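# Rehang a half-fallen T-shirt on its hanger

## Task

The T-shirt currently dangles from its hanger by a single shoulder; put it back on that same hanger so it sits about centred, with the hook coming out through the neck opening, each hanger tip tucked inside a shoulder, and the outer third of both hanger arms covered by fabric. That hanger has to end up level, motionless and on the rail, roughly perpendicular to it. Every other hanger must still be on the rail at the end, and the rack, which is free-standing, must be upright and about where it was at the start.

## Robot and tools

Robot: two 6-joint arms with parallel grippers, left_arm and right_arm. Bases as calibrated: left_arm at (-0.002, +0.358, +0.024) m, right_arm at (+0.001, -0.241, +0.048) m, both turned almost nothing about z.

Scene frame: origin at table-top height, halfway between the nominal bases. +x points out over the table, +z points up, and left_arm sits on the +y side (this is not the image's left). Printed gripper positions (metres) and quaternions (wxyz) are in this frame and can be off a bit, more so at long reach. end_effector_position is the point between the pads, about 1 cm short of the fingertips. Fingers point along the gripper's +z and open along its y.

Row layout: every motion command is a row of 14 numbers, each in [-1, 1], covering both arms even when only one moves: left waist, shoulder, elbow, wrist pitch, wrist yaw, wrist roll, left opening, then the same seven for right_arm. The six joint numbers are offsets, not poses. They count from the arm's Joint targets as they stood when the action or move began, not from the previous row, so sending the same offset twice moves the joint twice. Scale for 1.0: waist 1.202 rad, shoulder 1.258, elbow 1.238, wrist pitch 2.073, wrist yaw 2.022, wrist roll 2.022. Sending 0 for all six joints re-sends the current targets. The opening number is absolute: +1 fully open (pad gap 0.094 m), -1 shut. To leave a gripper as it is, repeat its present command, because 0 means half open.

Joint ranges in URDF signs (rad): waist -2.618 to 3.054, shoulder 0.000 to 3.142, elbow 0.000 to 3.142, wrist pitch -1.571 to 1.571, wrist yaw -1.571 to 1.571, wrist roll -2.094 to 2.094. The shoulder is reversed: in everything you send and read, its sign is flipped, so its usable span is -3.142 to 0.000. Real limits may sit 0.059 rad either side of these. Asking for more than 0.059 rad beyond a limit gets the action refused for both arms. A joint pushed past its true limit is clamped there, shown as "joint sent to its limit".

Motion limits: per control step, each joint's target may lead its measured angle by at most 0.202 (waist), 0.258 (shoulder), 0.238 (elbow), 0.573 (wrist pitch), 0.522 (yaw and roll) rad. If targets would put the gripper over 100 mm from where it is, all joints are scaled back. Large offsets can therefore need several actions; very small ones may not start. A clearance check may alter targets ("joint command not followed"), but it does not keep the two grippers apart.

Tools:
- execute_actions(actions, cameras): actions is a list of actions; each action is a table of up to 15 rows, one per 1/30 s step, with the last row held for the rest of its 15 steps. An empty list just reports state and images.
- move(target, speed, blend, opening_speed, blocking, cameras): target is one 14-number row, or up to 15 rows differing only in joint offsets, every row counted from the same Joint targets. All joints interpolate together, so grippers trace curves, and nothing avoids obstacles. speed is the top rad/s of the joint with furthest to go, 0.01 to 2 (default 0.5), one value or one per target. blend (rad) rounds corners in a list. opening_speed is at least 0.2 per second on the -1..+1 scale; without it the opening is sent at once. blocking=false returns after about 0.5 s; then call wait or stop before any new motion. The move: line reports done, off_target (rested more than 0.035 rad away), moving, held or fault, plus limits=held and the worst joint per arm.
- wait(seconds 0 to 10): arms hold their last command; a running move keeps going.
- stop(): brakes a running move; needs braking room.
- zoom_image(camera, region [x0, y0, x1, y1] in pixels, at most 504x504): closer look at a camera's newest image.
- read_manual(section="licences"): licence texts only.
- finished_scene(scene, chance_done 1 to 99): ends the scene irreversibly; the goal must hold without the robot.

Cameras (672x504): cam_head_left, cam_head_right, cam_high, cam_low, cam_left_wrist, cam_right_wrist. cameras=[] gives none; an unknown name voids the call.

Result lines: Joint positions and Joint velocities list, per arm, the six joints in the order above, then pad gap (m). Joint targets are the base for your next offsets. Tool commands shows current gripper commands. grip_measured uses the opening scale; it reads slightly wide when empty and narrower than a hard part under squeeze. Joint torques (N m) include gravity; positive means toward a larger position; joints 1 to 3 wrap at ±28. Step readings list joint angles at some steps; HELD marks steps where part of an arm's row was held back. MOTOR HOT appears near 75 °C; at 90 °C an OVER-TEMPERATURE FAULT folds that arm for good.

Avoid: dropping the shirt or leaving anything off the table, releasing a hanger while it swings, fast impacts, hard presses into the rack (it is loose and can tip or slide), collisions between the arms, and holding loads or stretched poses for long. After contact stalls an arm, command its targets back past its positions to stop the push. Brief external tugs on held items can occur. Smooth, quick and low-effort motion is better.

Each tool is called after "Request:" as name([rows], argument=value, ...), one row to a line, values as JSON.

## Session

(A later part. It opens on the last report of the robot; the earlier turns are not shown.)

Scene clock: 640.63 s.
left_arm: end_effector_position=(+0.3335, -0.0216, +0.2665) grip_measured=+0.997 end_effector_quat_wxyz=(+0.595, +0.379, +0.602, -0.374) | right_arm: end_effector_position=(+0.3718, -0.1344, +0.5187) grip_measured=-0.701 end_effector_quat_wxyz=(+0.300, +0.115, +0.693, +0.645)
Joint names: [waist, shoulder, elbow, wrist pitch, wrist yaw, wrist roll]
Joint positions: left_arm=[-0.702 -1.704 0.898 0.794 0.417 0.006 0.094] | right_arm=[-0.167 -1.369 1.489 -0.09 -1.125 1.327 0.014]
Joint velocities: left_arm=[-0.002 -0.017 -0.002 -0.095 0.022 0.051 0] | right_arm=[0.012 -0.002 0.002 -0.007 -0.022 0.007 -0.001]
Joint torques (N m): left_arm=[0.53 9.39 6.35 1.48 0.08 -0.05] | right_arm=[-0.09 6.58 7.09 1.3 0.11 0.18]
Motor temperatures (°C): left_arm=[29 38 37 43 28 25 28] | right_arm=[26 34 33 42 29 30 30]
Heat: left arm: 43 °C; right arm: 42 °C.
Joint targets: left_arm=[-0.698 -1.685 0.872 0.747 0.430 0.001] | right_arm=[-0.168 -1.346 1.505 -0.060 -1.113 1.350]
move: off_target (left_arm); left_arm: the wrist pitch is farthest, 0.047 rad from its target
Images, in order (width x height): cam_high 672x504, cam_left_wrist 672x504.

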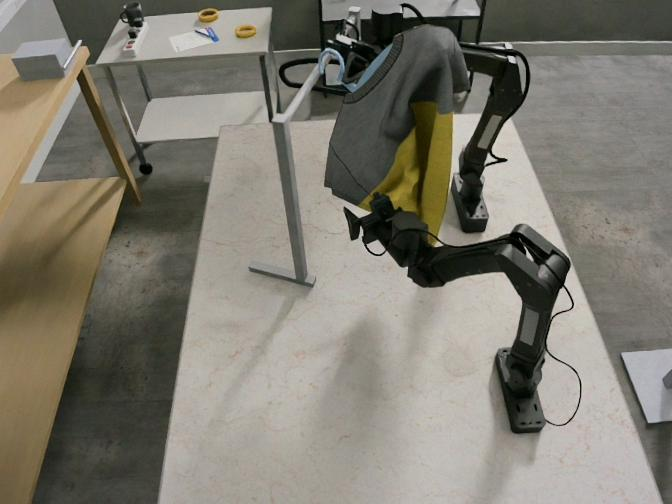

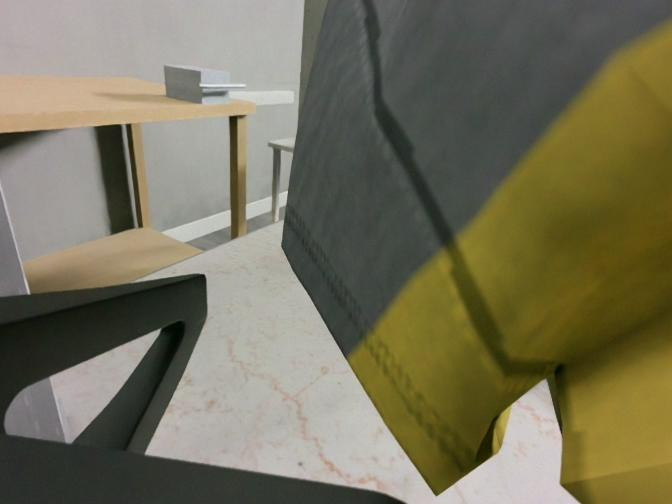

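Request:
move(target=[-0.072,-0.23,0.296,-0.027,-0.045,0,1,0,0,0,0,0,0,-1], speed=0.2, cameras=["cam_left_wrist"])

Request:
move(target=[0,0,0,0,0,0,-1,0,0,0,0,0,0,-1], opening_speed=0.8, cameras=["cam_left_wrist"])

Scene clock: 643.23 s.
left_arm: end_effector_position=(+0.3633, -0.0914, +0.2677) grip_measured=+0.997 end_effector_quat_wxyz=(+0.597, +0.383, +0.595, -0.378) | right_arm: end_effector_position=(+0.3718, -0.1344, +0.5187) grip_measured=-0.701 end_effector_quat_wxyz=(+0.300, +0.115, +0.693, +0.645)
Joint names: [waist, shoulder, elbow, wrist pitch, wrist yaw, wrist roll]
Joint positions: left_arm=[-0.78 -1.945 1.206 0.737 0.353 0.006 0.094] | right_arm=[-0.167 -1.369 1.489 -0.09 -1.125 1.327 0.014]
Joint velocities: left_arm=[-0.012 -0.002 -0.012 -0.051 -0.051 -0.066 0] | right_arm=[-0.007 -0.002 -0.007 0.066 -0.037 -0.007 0.002]
Joint torques (N m): left_arm=[-0.38 7.79 12.16 1.44 -0.1 0.04] | right_arm=[-0.08 6.57 7.08 1.3 0.12 0.18]
Motor temperatures (°C): left_arm=[29 38 37 43 28 25 27] | right_arm=[26 34 33 42 29 30 30]
Heat: left arm: 43 °C; right arm: 42 °C.
Joint targets: left_arm=[-0.784 -1.975 1.238 0.691 0.339 0.001] | right_arm=[-0.168 -1.346 1.505 -0.060 -1.113 1.350]
move: off_target (left_arm); left_arm: the wrist pitch is farthest, 0.046 rad from its target
Images, in order (width x height): cam_left_wrist 672x504.

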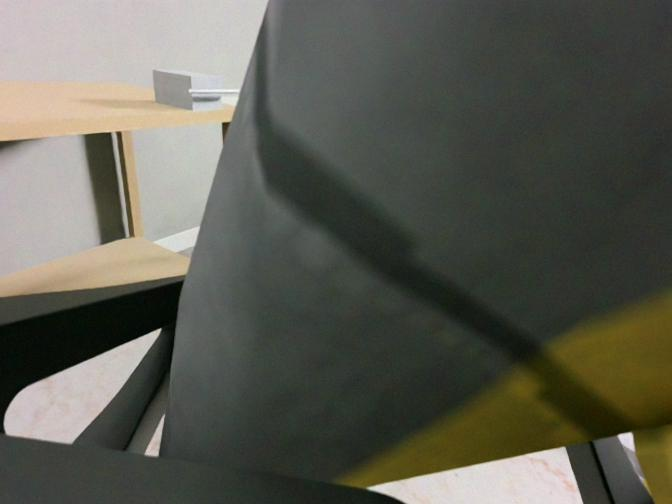

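Scene clock: 646.10 s.
left_arm: end_effector_position=(+0.3653, -0.0905, +0.2662) grip_measured=-0.972 end_effector_quat_wxyz=(+0.595, +0.377, +0.601, -0.377) | right_arm: end_effector_position=(+0.3718, -0.1344, +0.5187) grip_measured=-0.701 end_effector_quat_wxyz=(+0.300, +0.115, +0.693, +0.646)
Joint names: [waist, shoulder, elbow, wrist pitch, wrist yaw, wrist roll]
Joint positions: left_arm=[-0.78 -1.945 1.206 0.731 0.34 -0.001 0.001] | right_arm=[-0.167 -1.369 1.489 -0.09 -1.125 1.328 0.014]
Joint velocities: left_arm=[-0.007 0.012 -0.007 -0.007 0.007 0.037 -0.002] | right_arm=[-0.002 -0.027 0.017 0.022 -0.051 -0.051 0]
Joint torques (N m): left_arm=[-0.4 7.9 11.75 1.44 -0.07 0.01] | right_arm=[-0.06 6.57 7.06 1.3 0.11 0.17]
Motor temperatures (°C): left_arm=[29 38 37 44 28 25 27] | right_arm=[26 34 33 43 29 30 30]
Heat: left arm: 44 °C; right arm: 43 °C.
Joint targets: left_arm=[-0.784 -1.975 1.238 0.691 0.339 0.001] | right_arm=[-0.168 -1.346 1.505 -0.060 -1.113 1.350]
move: off_target (left_arm); left_arm: the wrist pitch is farthest, 0.040 rad from its target
Images, in order (width x height): cam_left_wrist 672x504.

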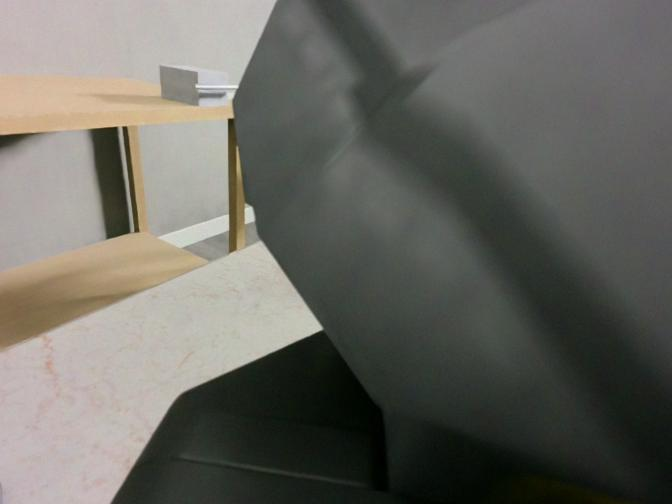

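Request:
move([
  [0,-0.1,-0.04,0.085,0,0,-1,0,0,0,0,0,0,-1],
  [0,-0.2,-0.08,0.17,0,0,-1,0,0,0,0,0,0,-1],
  [0,-0.3,-0.12,0.255,0,0,-1,0,0,0,0,0,0,-1],
  [0,-0.43,-0.165,0.33,0,0,-1,0,0,0,0,0,0,-1],
], speed=0.2, blend=0.03, cameras=["cam_high"])

Request:
zoom_image(camera="cam_high", region=[280, 0, 520, 220])

Scene clock: 650.40 s.
left_arm: end_effector_position=(+0.3541, -0.0827, +0.0757) grip_measured=-0.975 end_effector_quat_wxyz=(+0.596, +0.380, +0.597, -0.380) | right_arm: end_effector_position=(+0.3722, -0.1347, +0.5184) grip_measured=-0.701 end_effector_quat_wxyz=(+0.303, +0.114, +0.693, +0.644)
Joint names: [waist, shoulder, elbow, wrist pitch, wrist yaw, wrist roll]
Joint positions: left_arm=[-0.781 -2.467 1.06 1.406 0.35 -0.001 0.001] | right_arm=[-0.167 -1.369 1.489 -0.091 -1.122 1.319 0.014]
Joint velocities: left_arm=[-0.022 0.002 0.007 -0.051 -0.037 0.007 0] | right_arm=[0.002 0.002 -0.002 -0.037 -0.007 -0.051 0.001]
Joint torques (N m): left_arm=[-0.1 7.56 3.34 1.56 -0.05 0.02] | right_arm=[-0.09 6.6 7.06 1.31 0.08 0.26]
Motor temperatures (°C): left_arm=[29 38 37 44 28 25 28] | right_arm=[26 34 33 43 29 30 30]
Heat: left arm: 44 °C; right arm: 43 °C.
Joint targets: left_arm=[-0.784 -2.516 1.034 1.375 0.339 0.001] | right_arm=[-0.168 -1.346 1.505 -0.060 -1.113 1.350]
move: off_target (left_arm); left_arm: the shoulder is farthest, 0.049 rad from its target
Images, in order (width x height): cam_high 672x504.

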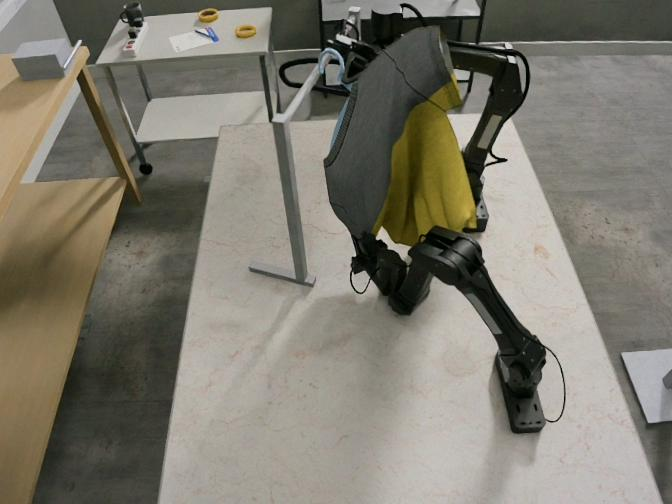

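Scaled by 2.100 from the camera's 672x504 image, which has a finer 960x720 frame.

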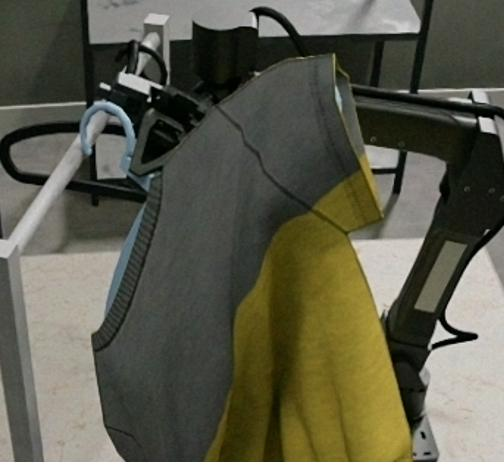

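Request:
move(target=[0,0.15,0.05,-0.08,0,0,-1,0,0,0,0,0,0,-1], speed=0.2, cameras=[])

Request:
move(target=[0,0,0,0,0,0,1,0,0,0,0,0,0,-1], opening_speed=1.5, cameras=["cam_high"])

Request:
zoom_image(camera="cam_high", region=[280, 0, 520, 220])

Scene clock: 652.17 s.
left_arm: end_effector_position=(+0.3626, -0.0890, +0.1132) grip_measured=-0.975 end_effector_quat_wxyz=(+0.596, +0.377, +0.600, -0.377) | right_arm: end_effector_position=(+0.3722, -0.1347, +0.5187) grip_measured=-0.701 end_effector_quat_wxyz=(+0.303, +0.114, +0.693, +0.644)
Joint names: [waist, shoulder, elbow, wrist pitch, wrist yaw, wrist roll]
Joint positions: left_arm=[-0.781 -2.35 1.079 1.266 0.34 -0.001 0.001] | right_arm=[-0.167 -1.369 1.489 -0.09 -1.122 1.322 0.014]
Joint velocities: left_arm=[-0.007 0.002 -0.002 -0.066 -0.037 -0.037 -0.001] | right_arm=[-0.002 0.002 0.012 0.007 0.022 -0.007 -0.001]
Joint torques (N m): left_arm=[-0.12 13.5 8.03 1.37 -0.03 0.01] | right_arm=[-0.12 6.58 7.06 1.3 0.08 0.23]
Motor temperatures (°C): left_arm=[29 38 37 44 28 25 28] | right_arm=[26 34 33 43 29 30 30]
Heat: left arm: 44 °C; right arm: 43 °C.
Joint targets: left_arm=[-0.784 -2.327 1.096 1.209 0.339 0.001] | right_arm=[-0.168 -1.346 1.505 -0.060 -1.113 1.350]
move: off_target (left_arm); left_arm: the wrist pitch is farthest, 0.057 rad from its target
No camera images: "cameras" was empty.

Scene clock: 653.73 s.
left_arm: end_effector_position=(+0.3626, -0.0890, +0.1114) grip_measured=+0.997 end_effector_quat_wxyz=(+0.593, +0.378, +0.603, -0.377) | right_arm: end_effector_position=(+0.3722, -0.1347, +0.5187) grip_measured=-0.701 end_effector_quat_wxyz=(+0.303, +0.114, +0.693, +0.644)
Joint names: [waist, shoulder, elbow, wrist pitch, wrist yaw, wrist roll]
Joint positions: left_arm=[-0.781 -2.35 1.079 1.258 0.34 -0.001 0.094] | right_arm=[-0.167 -1.369 1.489 -0.09 -1.122 1.322 0.014]
Joint velocities: left_arm=[0.007 0.012 0.002 0.007 -0.051 -0.022 0] | right_arm=[-0.007 0.017 0.017 -0.022 -0.022 0.007 0]
Joint torques (N m): left_arm=[-0.16 13.34 8.09 1.46 -0.07 0.01] | right_arm=[-0.09 6.58 7.08 1.31 0.08 0.22]
Motor temperatures (°C): left_arm=[29 39 37 44 28 25 28] | right_arm=[26 34 34 43 29 30 30]
Heat: left arm: 44 °C; right arm: 43 °C.
Joint targets: left_arm=[-0.784 -2.327 1.096 1.209 0.339 0.001] | right_arm=[-0.168 -1.346 1.505 -0.060 -1.113 1.350]
move: off_target (left_arm); left_arm: the wrist pitch is farthest, 0.049 rad from its target
Images, in order (width x height): cam_high 672x504.

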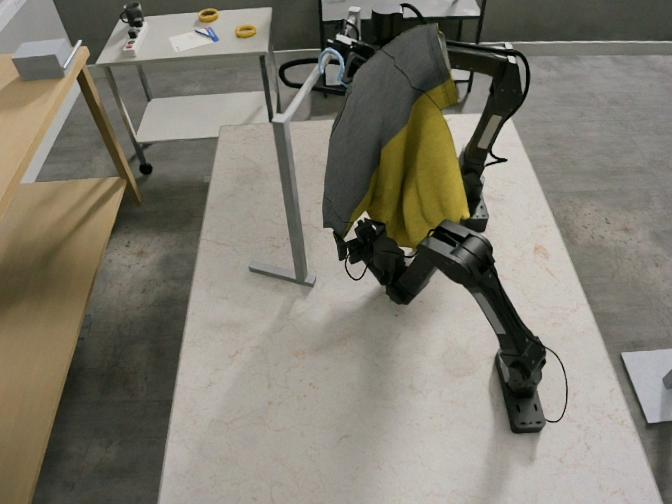

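Scaled by 2.100 from the camera's 672x504 image, which has a finer 960x720 frame.

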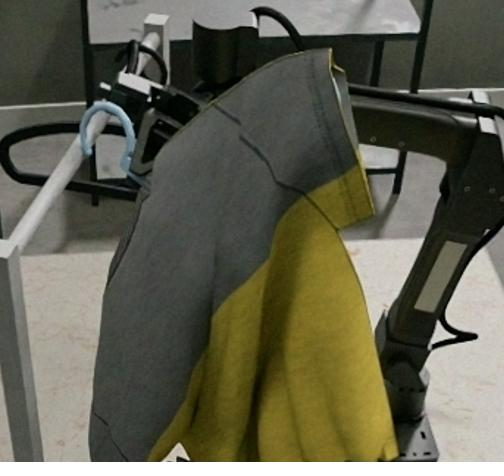

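Request:
move(target=[0.07,1.0,-0.57,-0.3,-0.05,0,1,0,0,0,0,0,0,-1], speed=0.4, cameras=["cam_high"])

Request:
move(target=[0,0,0,0,0,0,0,-0.025,-0.081,0.045,0.015,-0.015,-0.223,-1], speed=0.25, cameras=["cam_high"])

Request:
zoom_image(camera="cam_high", region=[280, 0, 520, 220])

Scene clock: 657.70 s.
left_arm: end_effector_position=(+0.2512, +0.0856, +0.2646) grip_measured=+0.997 end_effector_quat_wxyz=(+0.618, +0.326, +0.639, -0.322) | right_arm: end_effector_position=(+0.3722, -0.1347, +0.5187) grip_measured=-0.701 end_effector_quat_wxyz=(+0.303, +0.114, +0.693, +0.644)
Joint names: [waist, shoulder, elbow, wrist pitch, wrist yaw, wrist roll]
Joint positions: left_arm=[-0.706 -1.083 0.416 0.637 0.242 -0.001 0.094] | right_arm=[-0.167 -1.369 1.489 -0.09 -1.122 1.322 0.014]
Joint velocities: left_arm=[0.012 0.002 0.012 0.007 0.037 -0.007 -0.001] | right_arm=[-0.007 -0.012 -0.002 0.051 0.007 -0.007 0.001]
Joint torques (N m): left_arm=[0.54 3.56 6.86 1.44 -0.08 0] | right_arm=[-0.09 6.57 7.08 1.3 0.07 0.22]
Motor temperatures (°C): left_arm=[29 39 37 43 28 25 28] | right_arm=[26 34 34 43 29 30 30]
Heat: left arm: 43 °C; right arm: 43 °C.
Joint targets: left_arm=[-0.700 -1.069 0.390 0.587 0.238 0.001] | right_arm=[-0.168 -1.346 1.505 -0.060 -1.113 1.350]
move: off_target (left_arm); left_arm: the wrist pitch is farthest, 0.050 rad from its target
Images, in order (width x height): cam_high 672x504.

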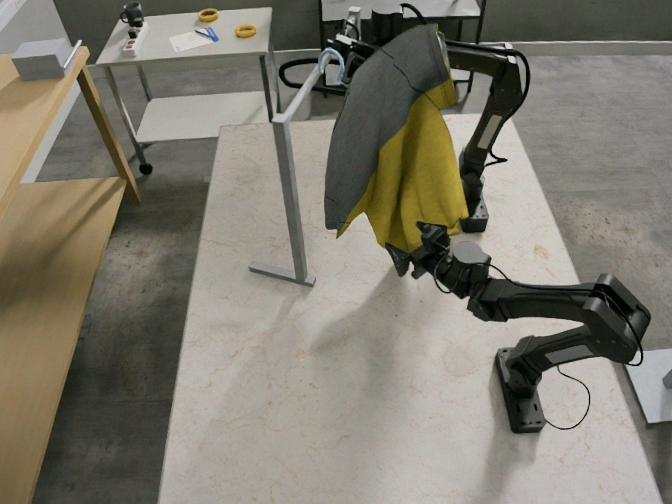

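Scene clock: 660.13 s.
left_arm: end_effector_position=(+0.2514, +0.0858, +0.2642) grip_measured=+0.003 end_effector_quat_wxyz=(+0.618, +0.326, +0.640, -0.321) | right_arm: end_effector_position=(+0.3986, -0.1477, +0.5006) grip_measured=-0.702 end_effector_quat_wxyz=(+0.419, -0.013, +0.710, +0.566)
Joint names: [waist, shoulder, elbow, wrist pitch, wrist yaw, wrist roll]
Joint positions: left_arm=[-0.706 -1.083 0.416 0.636 0.241 -0.001 0.047] | right_arm=[-0.192 -1.448 1.508 -0.078 -1.131 0.899 0.014]
Joint velocities: left_arm=[0.007 0.002 -0.002 0.066 -0.051 -0.037 0] | right_arm=[-0.012 0.017 0.002 -0.007 -0.037 -0.066 0]
Joint torques (N m): left_arm=[0.59 3.62 6.38 1.45 -0.11 0.05] | right_arm=[-0.46 5.39 10.02 1.48 -0.06 -0.06]
Motor temperatures (°C): left_arm=[29 38 37 43 28 25 28] | right_arm=[26 33 34 43 29 30 30]
Heat: left arm: 43 °C; right arm: 43 °C.
Joint targets: left_arm=[-0.700 -1.069 0.390 0.587 0.238 0.001] | right_arm=[-0.198 -1.448 1.561 -0.029 -1.143 0.899]
move: off_target (left_arm, right_arm); left_arm: the wrist pitch is farthest, 0.049 rad from its target; right_arm: the elbow is farthest, 0.053 rad from its target
Images, in order (width x height): cam_high 672x504.

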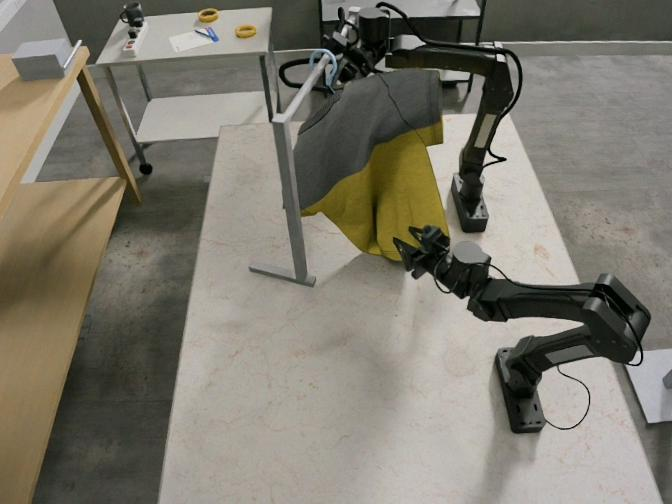

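Scaled by 2.100 from the camera's 672x504 image, which has a finer 960x720 frame.

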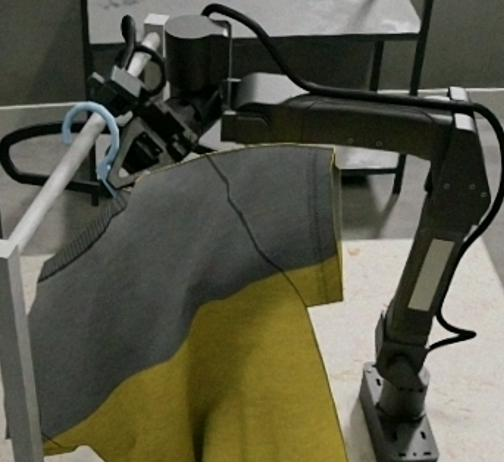

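Request:
move([
  [0,0,0,0,0,0,0,-0.02,-0.088,0.036,0.013,-0.012,-0.222,-1],
  [0,0,0,0,0,0,0,-0.045,-0.169,0.081,0.028,-0.027,-0.445,-1],
], speed=0.3, blend=0.05, cameras=["cam_high"])

Request:
zoom_image(camera="cam_high", region=[240, 20, 500, 260])

Scene clock: 663.90 s.
left_arm: end_effector_position=(+0.2514, +0.0858, +0.2642) grip_measured=+0.003 end_effector_quat_wxyz=(+0.618, +0.326, +0.640, -0.321) | right_arm: end_effector_position=(+0.4481, -0.1730, +0.4699) grip_measured=-0.702 end_effector_quat_wxyz=(+0.599, -0.308, +0.647, +0.358)
Joint names: [waist, shoulder, elbow, wrist pitch, wrist yaw, wrist roll]
Joint positions: left_arm=[-0.706 -1.083 0.416 0.636 0.241 -0.001 0.047] | right_arm=[-0.243 -1.647 1.607 -0.036 -1.211 0.023 0.014]
Joint velocities: left_arm=[-0.017 -0.007 -0.007 0.022 0.022 0.022 0] | right_arm=[0.007 0.007 0.012 0.007 -0.037 -0.051 -0.001]
Joint torques (N m): left_arm=[0.5 3.59 6.75 1.5 -0.1 0.01] | right_arm=[-0.68 6.38 10.18 1.6 0.08 -0.25]
Motor temperatures (°C): left_arm=[29 38 37 43 28 25 27] | right_arm=[26 33 34 43 29 30 30]
Heat: left arm: 43 °C; right arm: 43 °C.
Joint targets: left_arm=[-0.700 -1.069 0.390 0.587 0.238 0.001] | right_arm=[-0.252 -1.661 1.661 0.029 -1.198 0.000]
move: off_target (left_arm, right_arm); left_arm: the wrist pitch is farthest, 0.049 rad from its target; right_arm: the wrist pitch is farthest, 0.065 rad from its target
Images, in order (width x height): cam_high 672x504.

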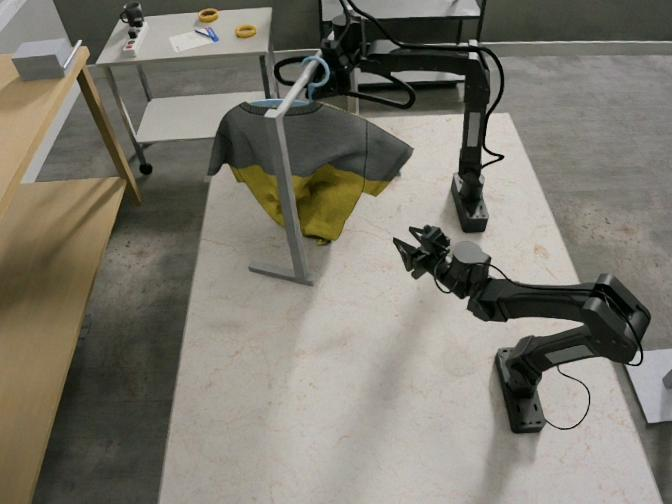

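Scaled by 1.938 from the camera's 672x504 image, which has a finer 960x720 frame.

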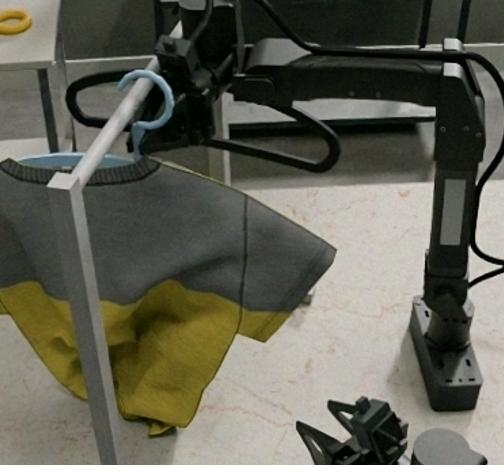

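Request:
move(target=[0,0,0,0,0,0,0,-0.02,-0.07,0.055,0.02,-0.02,-0.27,-1], speed=0.3, cameras=["cam_high","cam_head_right"])

Request:
zoom_image(camera="cam_high", region=[190, 20, 450, 260])

Scene clock: 666.87 s.
left_arm: end_effector_position=(+0.2514, +0.0858, +0.2642) grip_measured=+0.003 end_effector_quat_wxyz=(+0.618, +0.326, +0.640, -0.321) | right_arm: end_effector_position=(+0.4745, -0.1916, +0.4636) grip_measured=-0.703 end_effector_quat_wxyz=(+0.676, -0.455, +0.551, +0.181)
Joint names: [waist, shoulder, elbow, wrist pitch, wrist yaw, wrist roll]
Joint positions: left_arm=[-0.706 -1.083 0.416 0.636 0.241 -0.001 0.047] | right_arm=[-0.269 -1.737 1.675 0.002 -1.207 -0.485 0.014]
Joint velocities: left_arm=[0.012 0.002 -0.007 0.007 0.022 0.139 0.001] | right_arm=[-0.007 -0.007 -0.022 0.051 0.007 0.051 -0.001]
Joint torques (N m): left_arm=[0.35 3.69 6.84 1.46 -0.08 0] | right_arm=[-0.53 7.49 10.18 1.62 -0.29 -0.65]
Motor temperatures (°C): left_arm=[29 38 37 43 28 25 27] | right_arm=[26 33 34 44 29 30 30]
Heat: left arm: 43 °C; right arm: 44 °C.
Joint targets: left_arm=[-0.700 -1.069 0.390 0.587 0.238 0.001] | right_arm=[-0.276 -1.749 1.729 0.071 -1.238 -0.546]
move: off_target (left_arm, right_arm); left_arm: the wrist pitch is farthest, 0.049 rad from its target; right_arm: the wrist pitch is farthest, 0.068 rad from its target
Images, in order (width x height): cam_head_right 672x504, cam_high 672x504.

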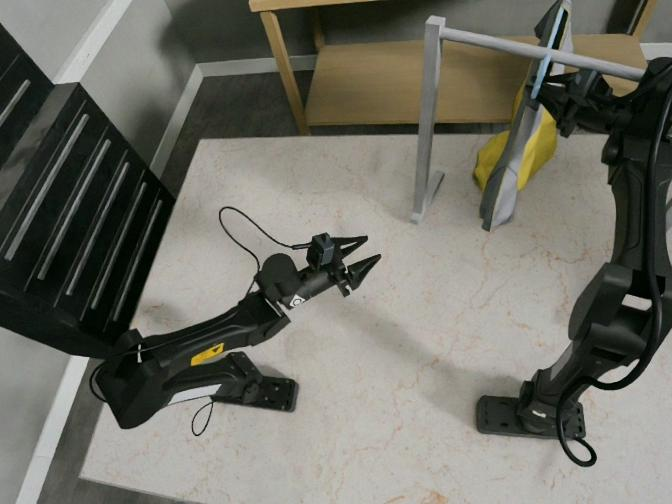

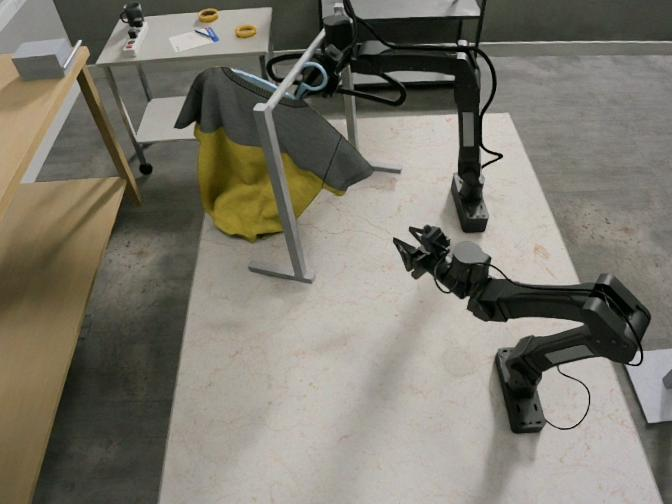

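Scaled by 1.938 from the camera's 672x504 image, which has a finer 960x720 frame.

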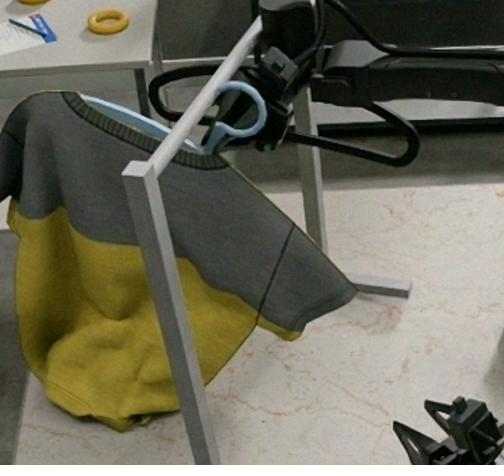

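Request:
move(target=[-0.516,-0.517,0.501,0.04,-0.523,0,0.6,0,0,0,0,0,0,-1], speed=0.5, cameras=["cam_left_wrist","cam_high","cam_head_left"])

Scene clock: 670.33 s.
left_arm: end_effector_position=(+0.2381, -0.0673, +0.2746) grip_measured=+0.597 end_effector_quat_wxyz=(+0.670, +0.207, +0.695, -0.157) | right_arm: end_effector_position=(+0.4745, -0.1916, +0.4636) grip_measured=-0.703 end_effector_quat_wxyz=(+0.676, -0.455, +0.551, +0.181)
Joint names: [waist, shoulder, elbow, wrist pitch, wrist yaw, wrist roll]
Joint positions: left_arm=[-1.322 -1.696 0.98 0.64 -0.804 0.005 0.075] | right_arm=[-0.269 -1.737 1.675 0.002 -1.207 -0.485 0.014]
Joint velocities: left_arm=[-0.012 0.002 0.002 -0.125 0.022 -0.007 0] | right_arm=[0.012 -0.012 0.002 -0.007 -0.007 -0.022 0]
Joint torques (N m): left_arm=[0.02 6.06 11.67 2.02 -0.14 0.01] | right_arm=[-0.51 7.47 10.21 1.63 -0.28 -0.65]
Motor temperatures (°C): left_arm=[29 37 37 43 28 25 27] | right_arm=[26 33 35 44 29 30 30]
Heat: left arm: 43 °C; right arm: 44 °C.
Joint targets: left_arm=[-1.320 -1.719 1.010 0.670 -0.820 0.001] | right_arm=[-0.276 -1.749 1.729 0.071 -1.238 -0.546]
move: off_target (right_arm); right_arm: the wrist pitch is farthest, 0.069 rad from its target
Images, in order (width x height): cam_head_left 672x504, cam_high 672x504, cam_left_wrist 672x504.

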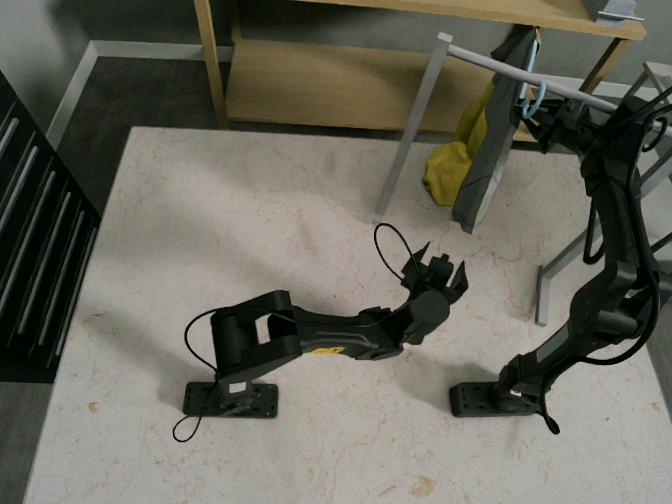

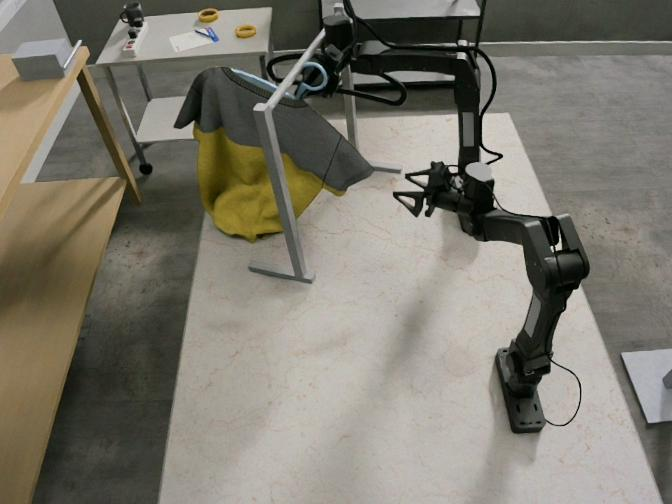

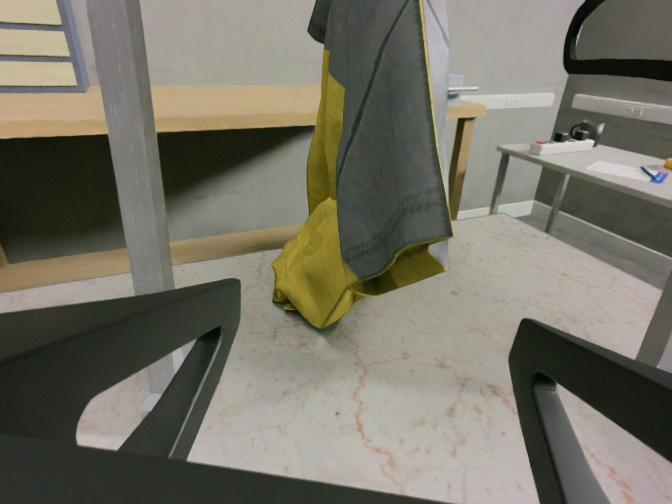

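Request:
move(target=[0.095,-0.125,0.124,0.003,0.056,0,1,0,0,0,0,0,0,-1], speed=0.3, cameras=["cam_left_wrist"])

Scene clock: 671.90 s.
left_arm: end_effector_position=(+0.2923, -0.0888, +0.2666) grip_measured=+0.997 end_effector_quat_wxyz=(+0.670, +0.194, +0.699, -0.154) | right_arm: end_effector_position=(+0.4745, -0.1916, +0.4636) grip_measured=-0.703 end_effector_quat_wxyz=(+0.676, -0.455, +0.551, +0.181)
Joint names: [waist, shoulder, elbow, wrist pitch, wrist yaw, wrist roll]
Joint positions: left_arm=[-1.206 -1.85 1.133 0.646 -0.712 -0.001 0.094] | right_arm=[-0.269 -1.737 1.675 0.002 -1.207 -0.485 0.014]
Joint velocities: left_arm=[-0.007 0.002 -0.002 -0.022 0.037 0.051 -0.002] | right_arm=[0.002 0.027 0.007 -0.022 -0.022 0.051 0]
Joint torques (N m): left_arm=[0.01 7.32 11.79 2.09 0.02 0.03] | right_arm=[-0.5 7.47 10.21 1.62 -0.29 -0.65]
Motor temperatures (°C): left_arm=[29 37 37 44 28 25 27] | right_arm=[26 33 35 44 29 30 30]
Heat: left arm: 44 °C; right arm: 44 °C.
Joint targets: left_arm=[-1.206 -1.876 1.164 0.676 -0.707 0.001] | right_arm=[-0.276 -1.749 1.729 0.071 -1.238 -0.546]
move: off_target (right_arm); right_arm: the wrist pitch is farthest, 0.069 rad from its target
Images, in order (width x height): cam_left_wrist 672x504.

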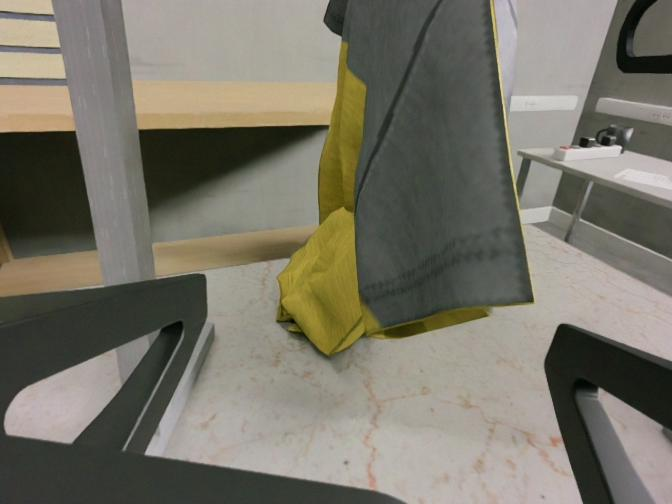

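Request:
move(target=[-0.025,-0.033,0.116,-0.05,-0.017,0,1,0,0,0,0,0,0,-1], speed=0.2, cameras=["cam_left_wrist"])

Scene clock: 673.47 s.
left_arm: end_effector_position=(+0.2898, -0.1122, +0.3060) grip_measured=+0.997 end_effector_quat_wxyz=(+0.688, +0.170, +0.683, -0.179) | right_arm: end_effector_position=(+0.4745, -0.1916, +0.4636) grip_measured=-0.703 end_effector_quat_wxyz=(+0.676, -0.455, +0.551, +0.181)
Joint names: [waist, shoulder, elbow, wrist pitch, wrist yaw, wrist roll]
Joint positions: left_arm=[-1.232 -1.886 1.279 0.62 -0.737 -0.001 0.094] | right_arm=[-0.269 -1.737 1.675 0.002 -1.207 -0.485 0.014]
Joint velocities: left_arm=[-0.002 0.017 0.007 0.095 -0.037 -0.007 0] | right_arm=[-0.002 -0.017 -0.002 0.022 -0.007 -0.007 0]
Joint torques (N m): left_arm=[-0.31 7.21 11.74 1.33 -0.11 -0.03] | right_arm=[-0.51 7.46 10.21 1.62 -0.28 -0.64]
Motor temperatures (°C): left_arm=[29 37 37 44 28 25 27] | right_arm=[26 33 35 44 29 30 30]
Heat: left arm: 44 °C; right arm: 44 °C.
Joint targets: left_arm=[-1.236 -1.918 1.307 0.573 -0.741 0.001] | right_arm=[-0.276 -1.749 1.729 0.071 -1.238 -0.546]
move: off_target (left_arm, right_arm); left_arm: the wrist pitch is farthest, 0.048 rad from its target; right_arm: the wrist pitch is farthest, 0.069 rad from its target
Images, in order (width x height): cam_left_wrist 672x504.

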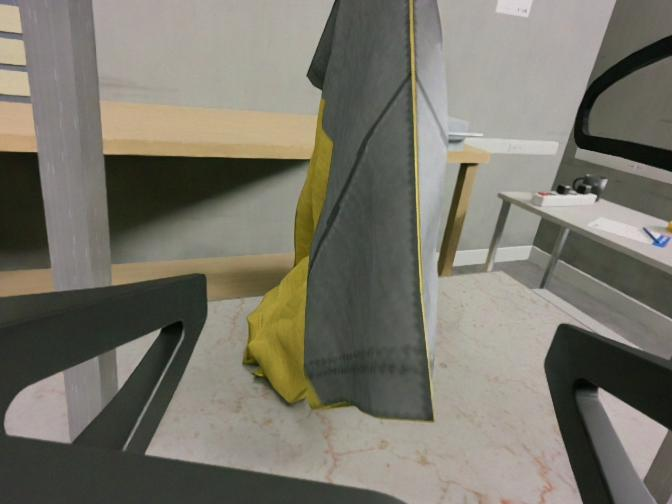

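Request:
move(target=[0.04,-0.095,0.106,-0.006,0.025,0,1,0,0,0,0,0,0,-1], speed=0.2, cameras=["cam_left_wrist","cam_high"])

Scene clock: 674.70 s.
left_arm: end_effector_position=(+0.3166, -0.1334, +0.2955) grip_measured=+0.997 end_effector_quat_wxyz=(+0.687, +0.169, +0.684, -0.175) | right_arm: end_effector_position=(+0.4745, -0.1916, +0.4636) grip_measured=-0.703 end_effector_quat_wxyz=(+0.676, -0.455, +0.551, +0.181)
Joint names: [waist, shoulder, elbow, wrist pitch, wrist yaw, wrist roll]
Joint positions: left_arm=[-1.192 -2.006 1.407 0.606 -0.704 -0.001 0.094] | right_arm=[-0.269 -1.737 1.675 0.002 -1.207 -0.485 0.014]
Joint velocities: left_arm=[-0.007 -0.002 0.007 -0.007 -0.007 0.037 0] | right_arm=[-0.002 0.002 -0.002 -0.051 -0.051 0.081 0]
Joint torques (N m): left_arm=[0.47 8.32 11.99 1.31 0.11 0] | right_arm=[-0.49 7.47 10.24 1.62 -0.29 -0.64]
Motor temperatures (°C): left_arm=[29 38 37 44 28 25 27] | right_arm=[26 34 35 44 29 30 30]
Heat: left arm: 44 °C; right arm: 44 °C.
Joint targets: left_arm=[-1.188 -2.038 1.438 0.560 -0.691 0.001] | right_arm=[-0.276 -1.749 1.729 0.071 -1.238 -0.546]
move: off_target (left_arm, right_arm); left_arm: the wrist pitch is farthest, 0.046 rad from its target; right_arm: the wrist pitch is farthest, 0.069 rad from its target
Images, in order (width x height): cam_high 672x504, cam_left_wrist 672x504.

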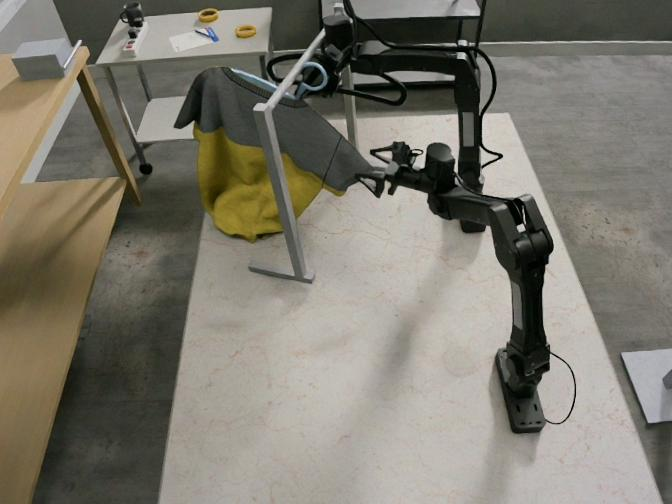

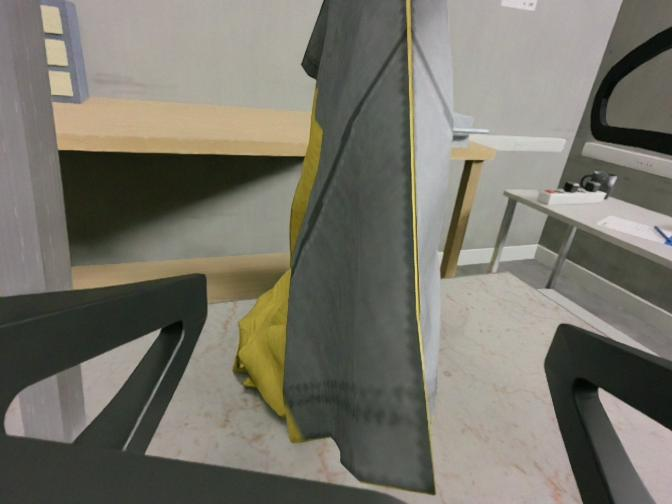

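Request:
move(target=[0.035,-0.097,0.12,-0.013,0.021,0,1,0,0,0,0,0,0,-1], speed=0.2, cameras=["cam_left_wrist","cam_high"])

Scene clock: 676.13 s.
left_arm: end_effector_position=(+0.3454, -0.1540, +0.2886) grip_measured=+0.997 end_effector_quat_wxyz=(+0.688, +0.169, +0.683, -0.176) | right_arm: end_effector_position=(+0.4745, -0.1916, +0.4636) grip_measured=-0.703 end_effector_quat_wxyz=(+0.676, -0.455, +0.551, +0.181)
Joint names: [waist, shoulder, elbow, wrist pitch, wrist yaw, wrist roll]
Joint positions: left_arm=[-1.151 -2.124 1.556 0.58 -0.661 -0.001 0.094] | right_arm=[-0.269 -1.737 1.675 0.002 -1.207 -0.485 0.014]
Joint velocities: left_arm=[-0.002 -0.002 0.007 -0.051 -0.022 -0.066 0] | right_arm=[-0.017 -0.002 0.007 -0.125 0.066 -0.007 -0.001]
Joint torques (N m): left_arm=[0.2 9.28 12.08 1.28 0.08 0.01] | right_arm=[-0.51 7.5 10.24 1.63 -0.29 -0.64]
Motor temperatures (°C): left_arm=[29 38 37 43 28 25 27] | right_arm=[26 34 35 44 29 30 30]
Heat: left arm: 43 °C; right arm: 44 °C.
Joint targets: left_arm=[-1.146 -2.160 1.587 0.533 -0.648 0.001] | right_arm=[-0.276 -1.749 1.729 0.071 -1.238 -0.546]
move: off_target (left_arm, right_arm); left_arm: the wrist pitch is farthest, 0.047 rad from its target; right_arm: the wrist pitch is farthest, 0.069 rad from its target
Images, in order (width x height): cam_high 672x504, cam_left_wrist 672x504.

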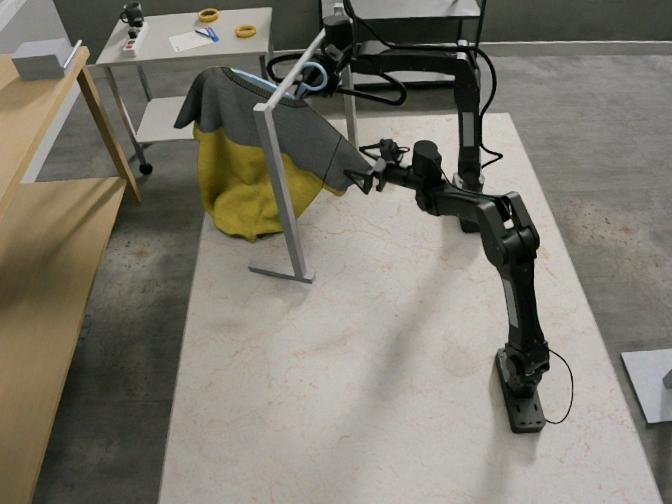

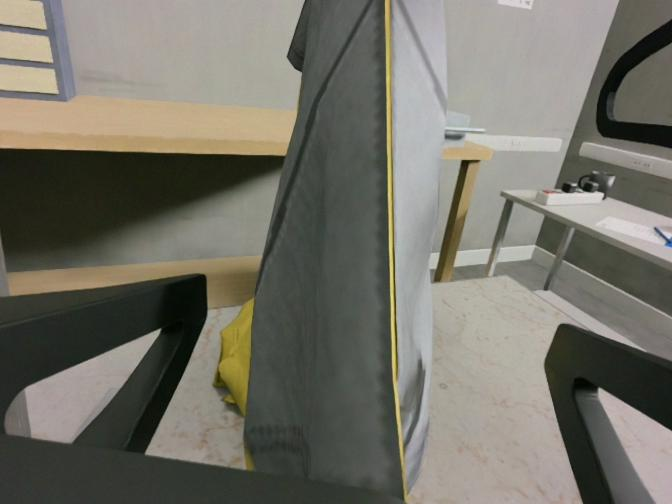

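Request:
move(target=[0.0,-0.05,0.0,0.01,0,0,1,0,0,0,0,0,0,-1], speed=0.15, cameras=["cam_left_wrist"])

Request:
move(target=[0,0,0,0,0,0,-1,0,0,0,0,0,0,-1], opening_speed=0.7, cameras=["cam_left_wrist","cam_high","cam_head_left"])

Scene clock: 677.10 s.
left_arm: end_effector_position=(+0.3484, -0.1634, +0.2518) grip_measured=+0.997 end_effector_quat_wxyz=(+0.674, +0.189, +0.696, -0.162) | right_arm: end_effector_position=(+0.4745, -0.1916, +0.4636) grip_measured=-0.703 end_effector_quat_wxyz=(+0.676, -0.455, +0.551, +0.181)
Joint names: [waist, shoulder, elbow, wrist pitch, wrist yaw, wrist roll]
Joint positions: left_arm=[-1.15 -2.19 1.56 0.58 -0.652 -0.001 0.094] | right_arm=[-0.269 -1.737 1.675 0.002 -1.207 -0.485 0.014]
Joint velocities: left_arm=[-0.007 0.017 -0.002 -0.007 0.037 -0.022 0] | right_arm=[-0.002 -0.002 0.002 0.081 -0.022 -0.007 -0.001]
Joint torques (N m): left_arm=[0.39 9.87 11.63 1.51 0.07 0] | right_arm=[-0.5 7.49 10.22 1.63 -0.29 -0.64]
Motor temperatures (°C): left_arm=[29 38 37 43 28 25 27] | right_arm=[26 34 35 44 29 30 30]
Heat: left arm: 43 °C; right arm: 44 °C.
Joint targets: left_arm=[-1.146 -2.222 1.587 0.554 -0.648 0.001] | right_arm=[-0.276 -1.749 1.729 0.071 -1.238 -0.546]
move: off_target (right_arm); right_arm: the wrist pitch is farthest, 0.069 rad from its target
Images, in order (width x height): cam_left_wrist 672x504.

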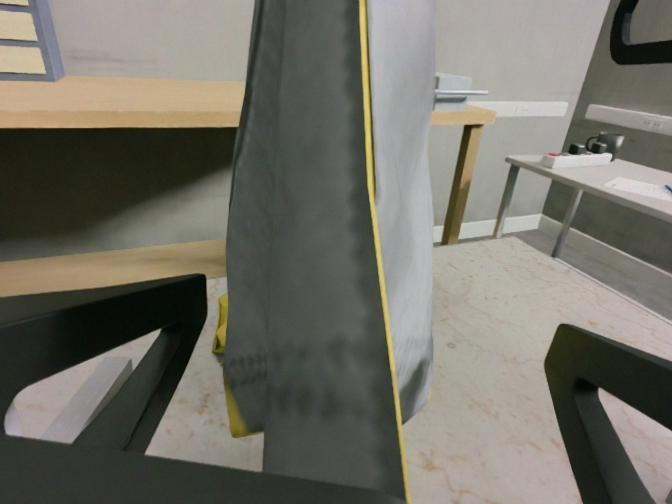

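Scene clock: 680.30 s.
left_arm: end_effector_position=(+0.3518, -0.1604, +0.2480) grip_measured=-0.952 end_effector_quat_wxyz=(+0.673, +0.189, +0.699, -0.151) | right_arm: end_effector_position=(+0.4756, -0.1922, +0.4635) grip_measured=-0.703 end_effector_quat_wxyz=(+0.678, -0.457, +0.549, +0.174)
Joint names: [waist, shoulder, elbow, wrist pitch, wrist yaw, wrist roll]
Joint positions: left_arm=[-1.146 -2.194 1.56 0.573 -0.663 0.006 0.002] | right_arm=[-0.269 -1.739 1.675 0.007 -1.202 -0.495 0.014]
Joint velocities: left_arm=[0.002 -0.007 -0.012 -0.066 0.037 -0.037 -0.002] | right_arm=[-0.007 -0.012 -0.007 -0.007 0.007 -0.007 -0.001]
Joint torques (N m): left_arm=[-0.1 10.13 11.6 1.6 0.07 -0.01] | right_arm=[-0.53 7.64 10.21 1.59 -0.34 -0.54]
Motor temperatures (°C): left_arm=[29 38 38 44 28 25 27] | right_arm=[26 34 35 44 29 30 30]
Heat: left arm: 44 °C; right arm: 44 °C.
Joint targets: left_arm=[-1.146 -2.223 1.587 0.554 -0.648 0.001] | right_arm=[-0.276 -1.749 1.729 0.071 -1.238 -0.546]
move: off_target (right_arm); right_arm: the wrist pitch is farthest, 0.064 rad from its target
Images, in order (width x height): cam_head_left 672x504, cam_high 672x504, cam_left_wrist 672x504.

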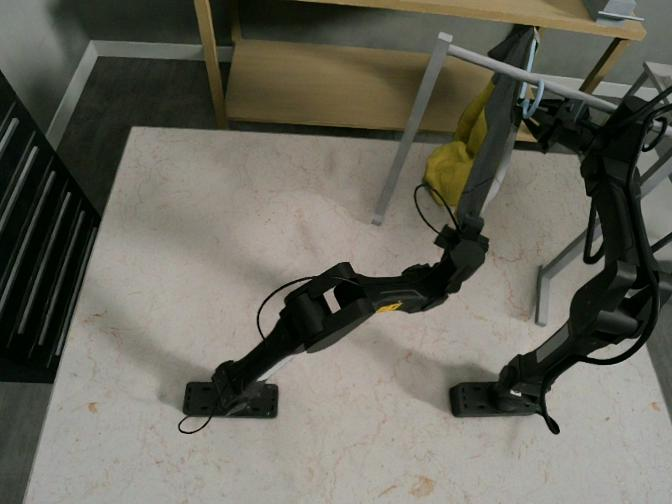

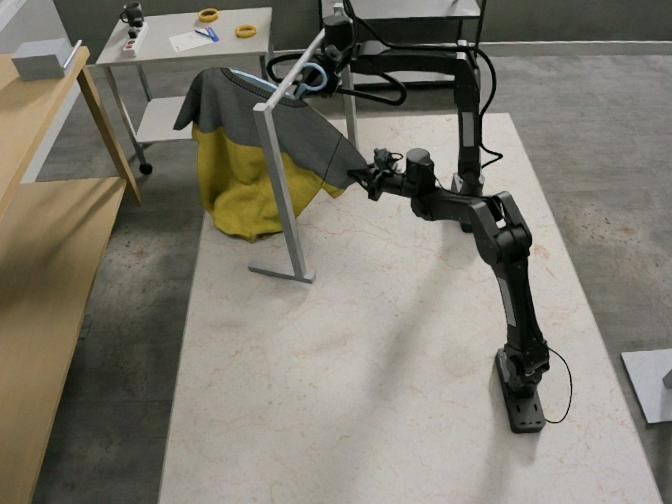

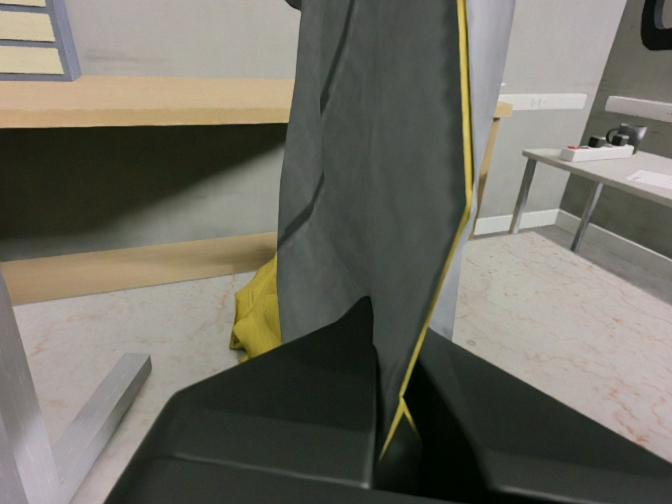

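Request:
move(target=[-0.025,0.023,-0.173,0.089,-0.015,0,-1,0,0,0,0,0,0,-1], speed=0.15, cameras=["cam_high"])

Request:
zoom_image(camera="cam_high", region=[160, 20, 420, 260])

Scene clock: 682.50 s.
left_arm: end_effector_position=(+0.3344, -0.1487, +0.2111) grip_measured=-0.968 end_effector_quat_wxyz=(+0.671, +0.191, +0.700, -0.154) | right_arm: end_effector_position=(+0.4756, -0.1922, +0.4635) grip_measured=-0.703 end_effector_quat_wxyz=(+0.678, -0.457, +0.549, +0.174)
Joint names: [waist, shoulder, elbow, wrist pitch, wrist yaw, wrist roll]
Joint positions: left_arm=[-1.168 -2.194 1.401 0.726 -0.678 -0.001 0.002] | right_arm=[-0.269 -1.739 1.675 0.007 -1.202 -0.497 0.014]
Joint velocities: left_arm=[0.002 0.002 -0.002 0.007 -0.022 -0.037 -0.001] | right_arm=[-0.007 0.017 -0.007 -0.022 -0.081 0.007 0]
Joint torques (N m): left_arm=[-0.62 12 6.13 1.94 -0.08 0.01] | right_arm=[-0.53 7.64 10.22 1.59 -0.34 -0.51]
Motor temperatures (°C): left_arm=[29 38 38 44 28 25 28] | right_arm=[26 34 35 44 29 30 30]
Heat: left arm: 44 °C; right arm: 44 °C.
Joint targets: left_arm=[-1.176 -2.194 1.373 0.738 -0.678 0.001] | right_arm=[-0.276 -1.749 1.729 0.071 -1.238 -0.546]
move: off_target (right_arm); right_arm: the wrist pitch is farthest, 0.064 rad from its target
Images, in order (width x height): cam_high 672x504.

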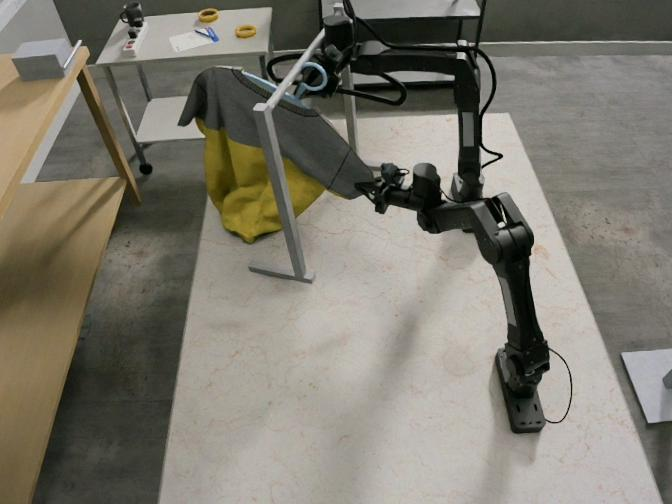

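Scaled by 1.938 from the camera's 672x504 image, which has a finer 960x720 frame.

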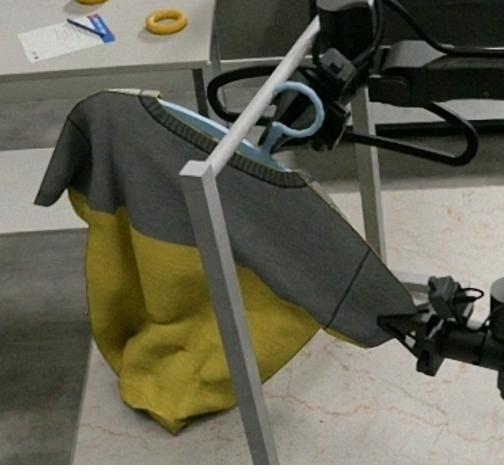

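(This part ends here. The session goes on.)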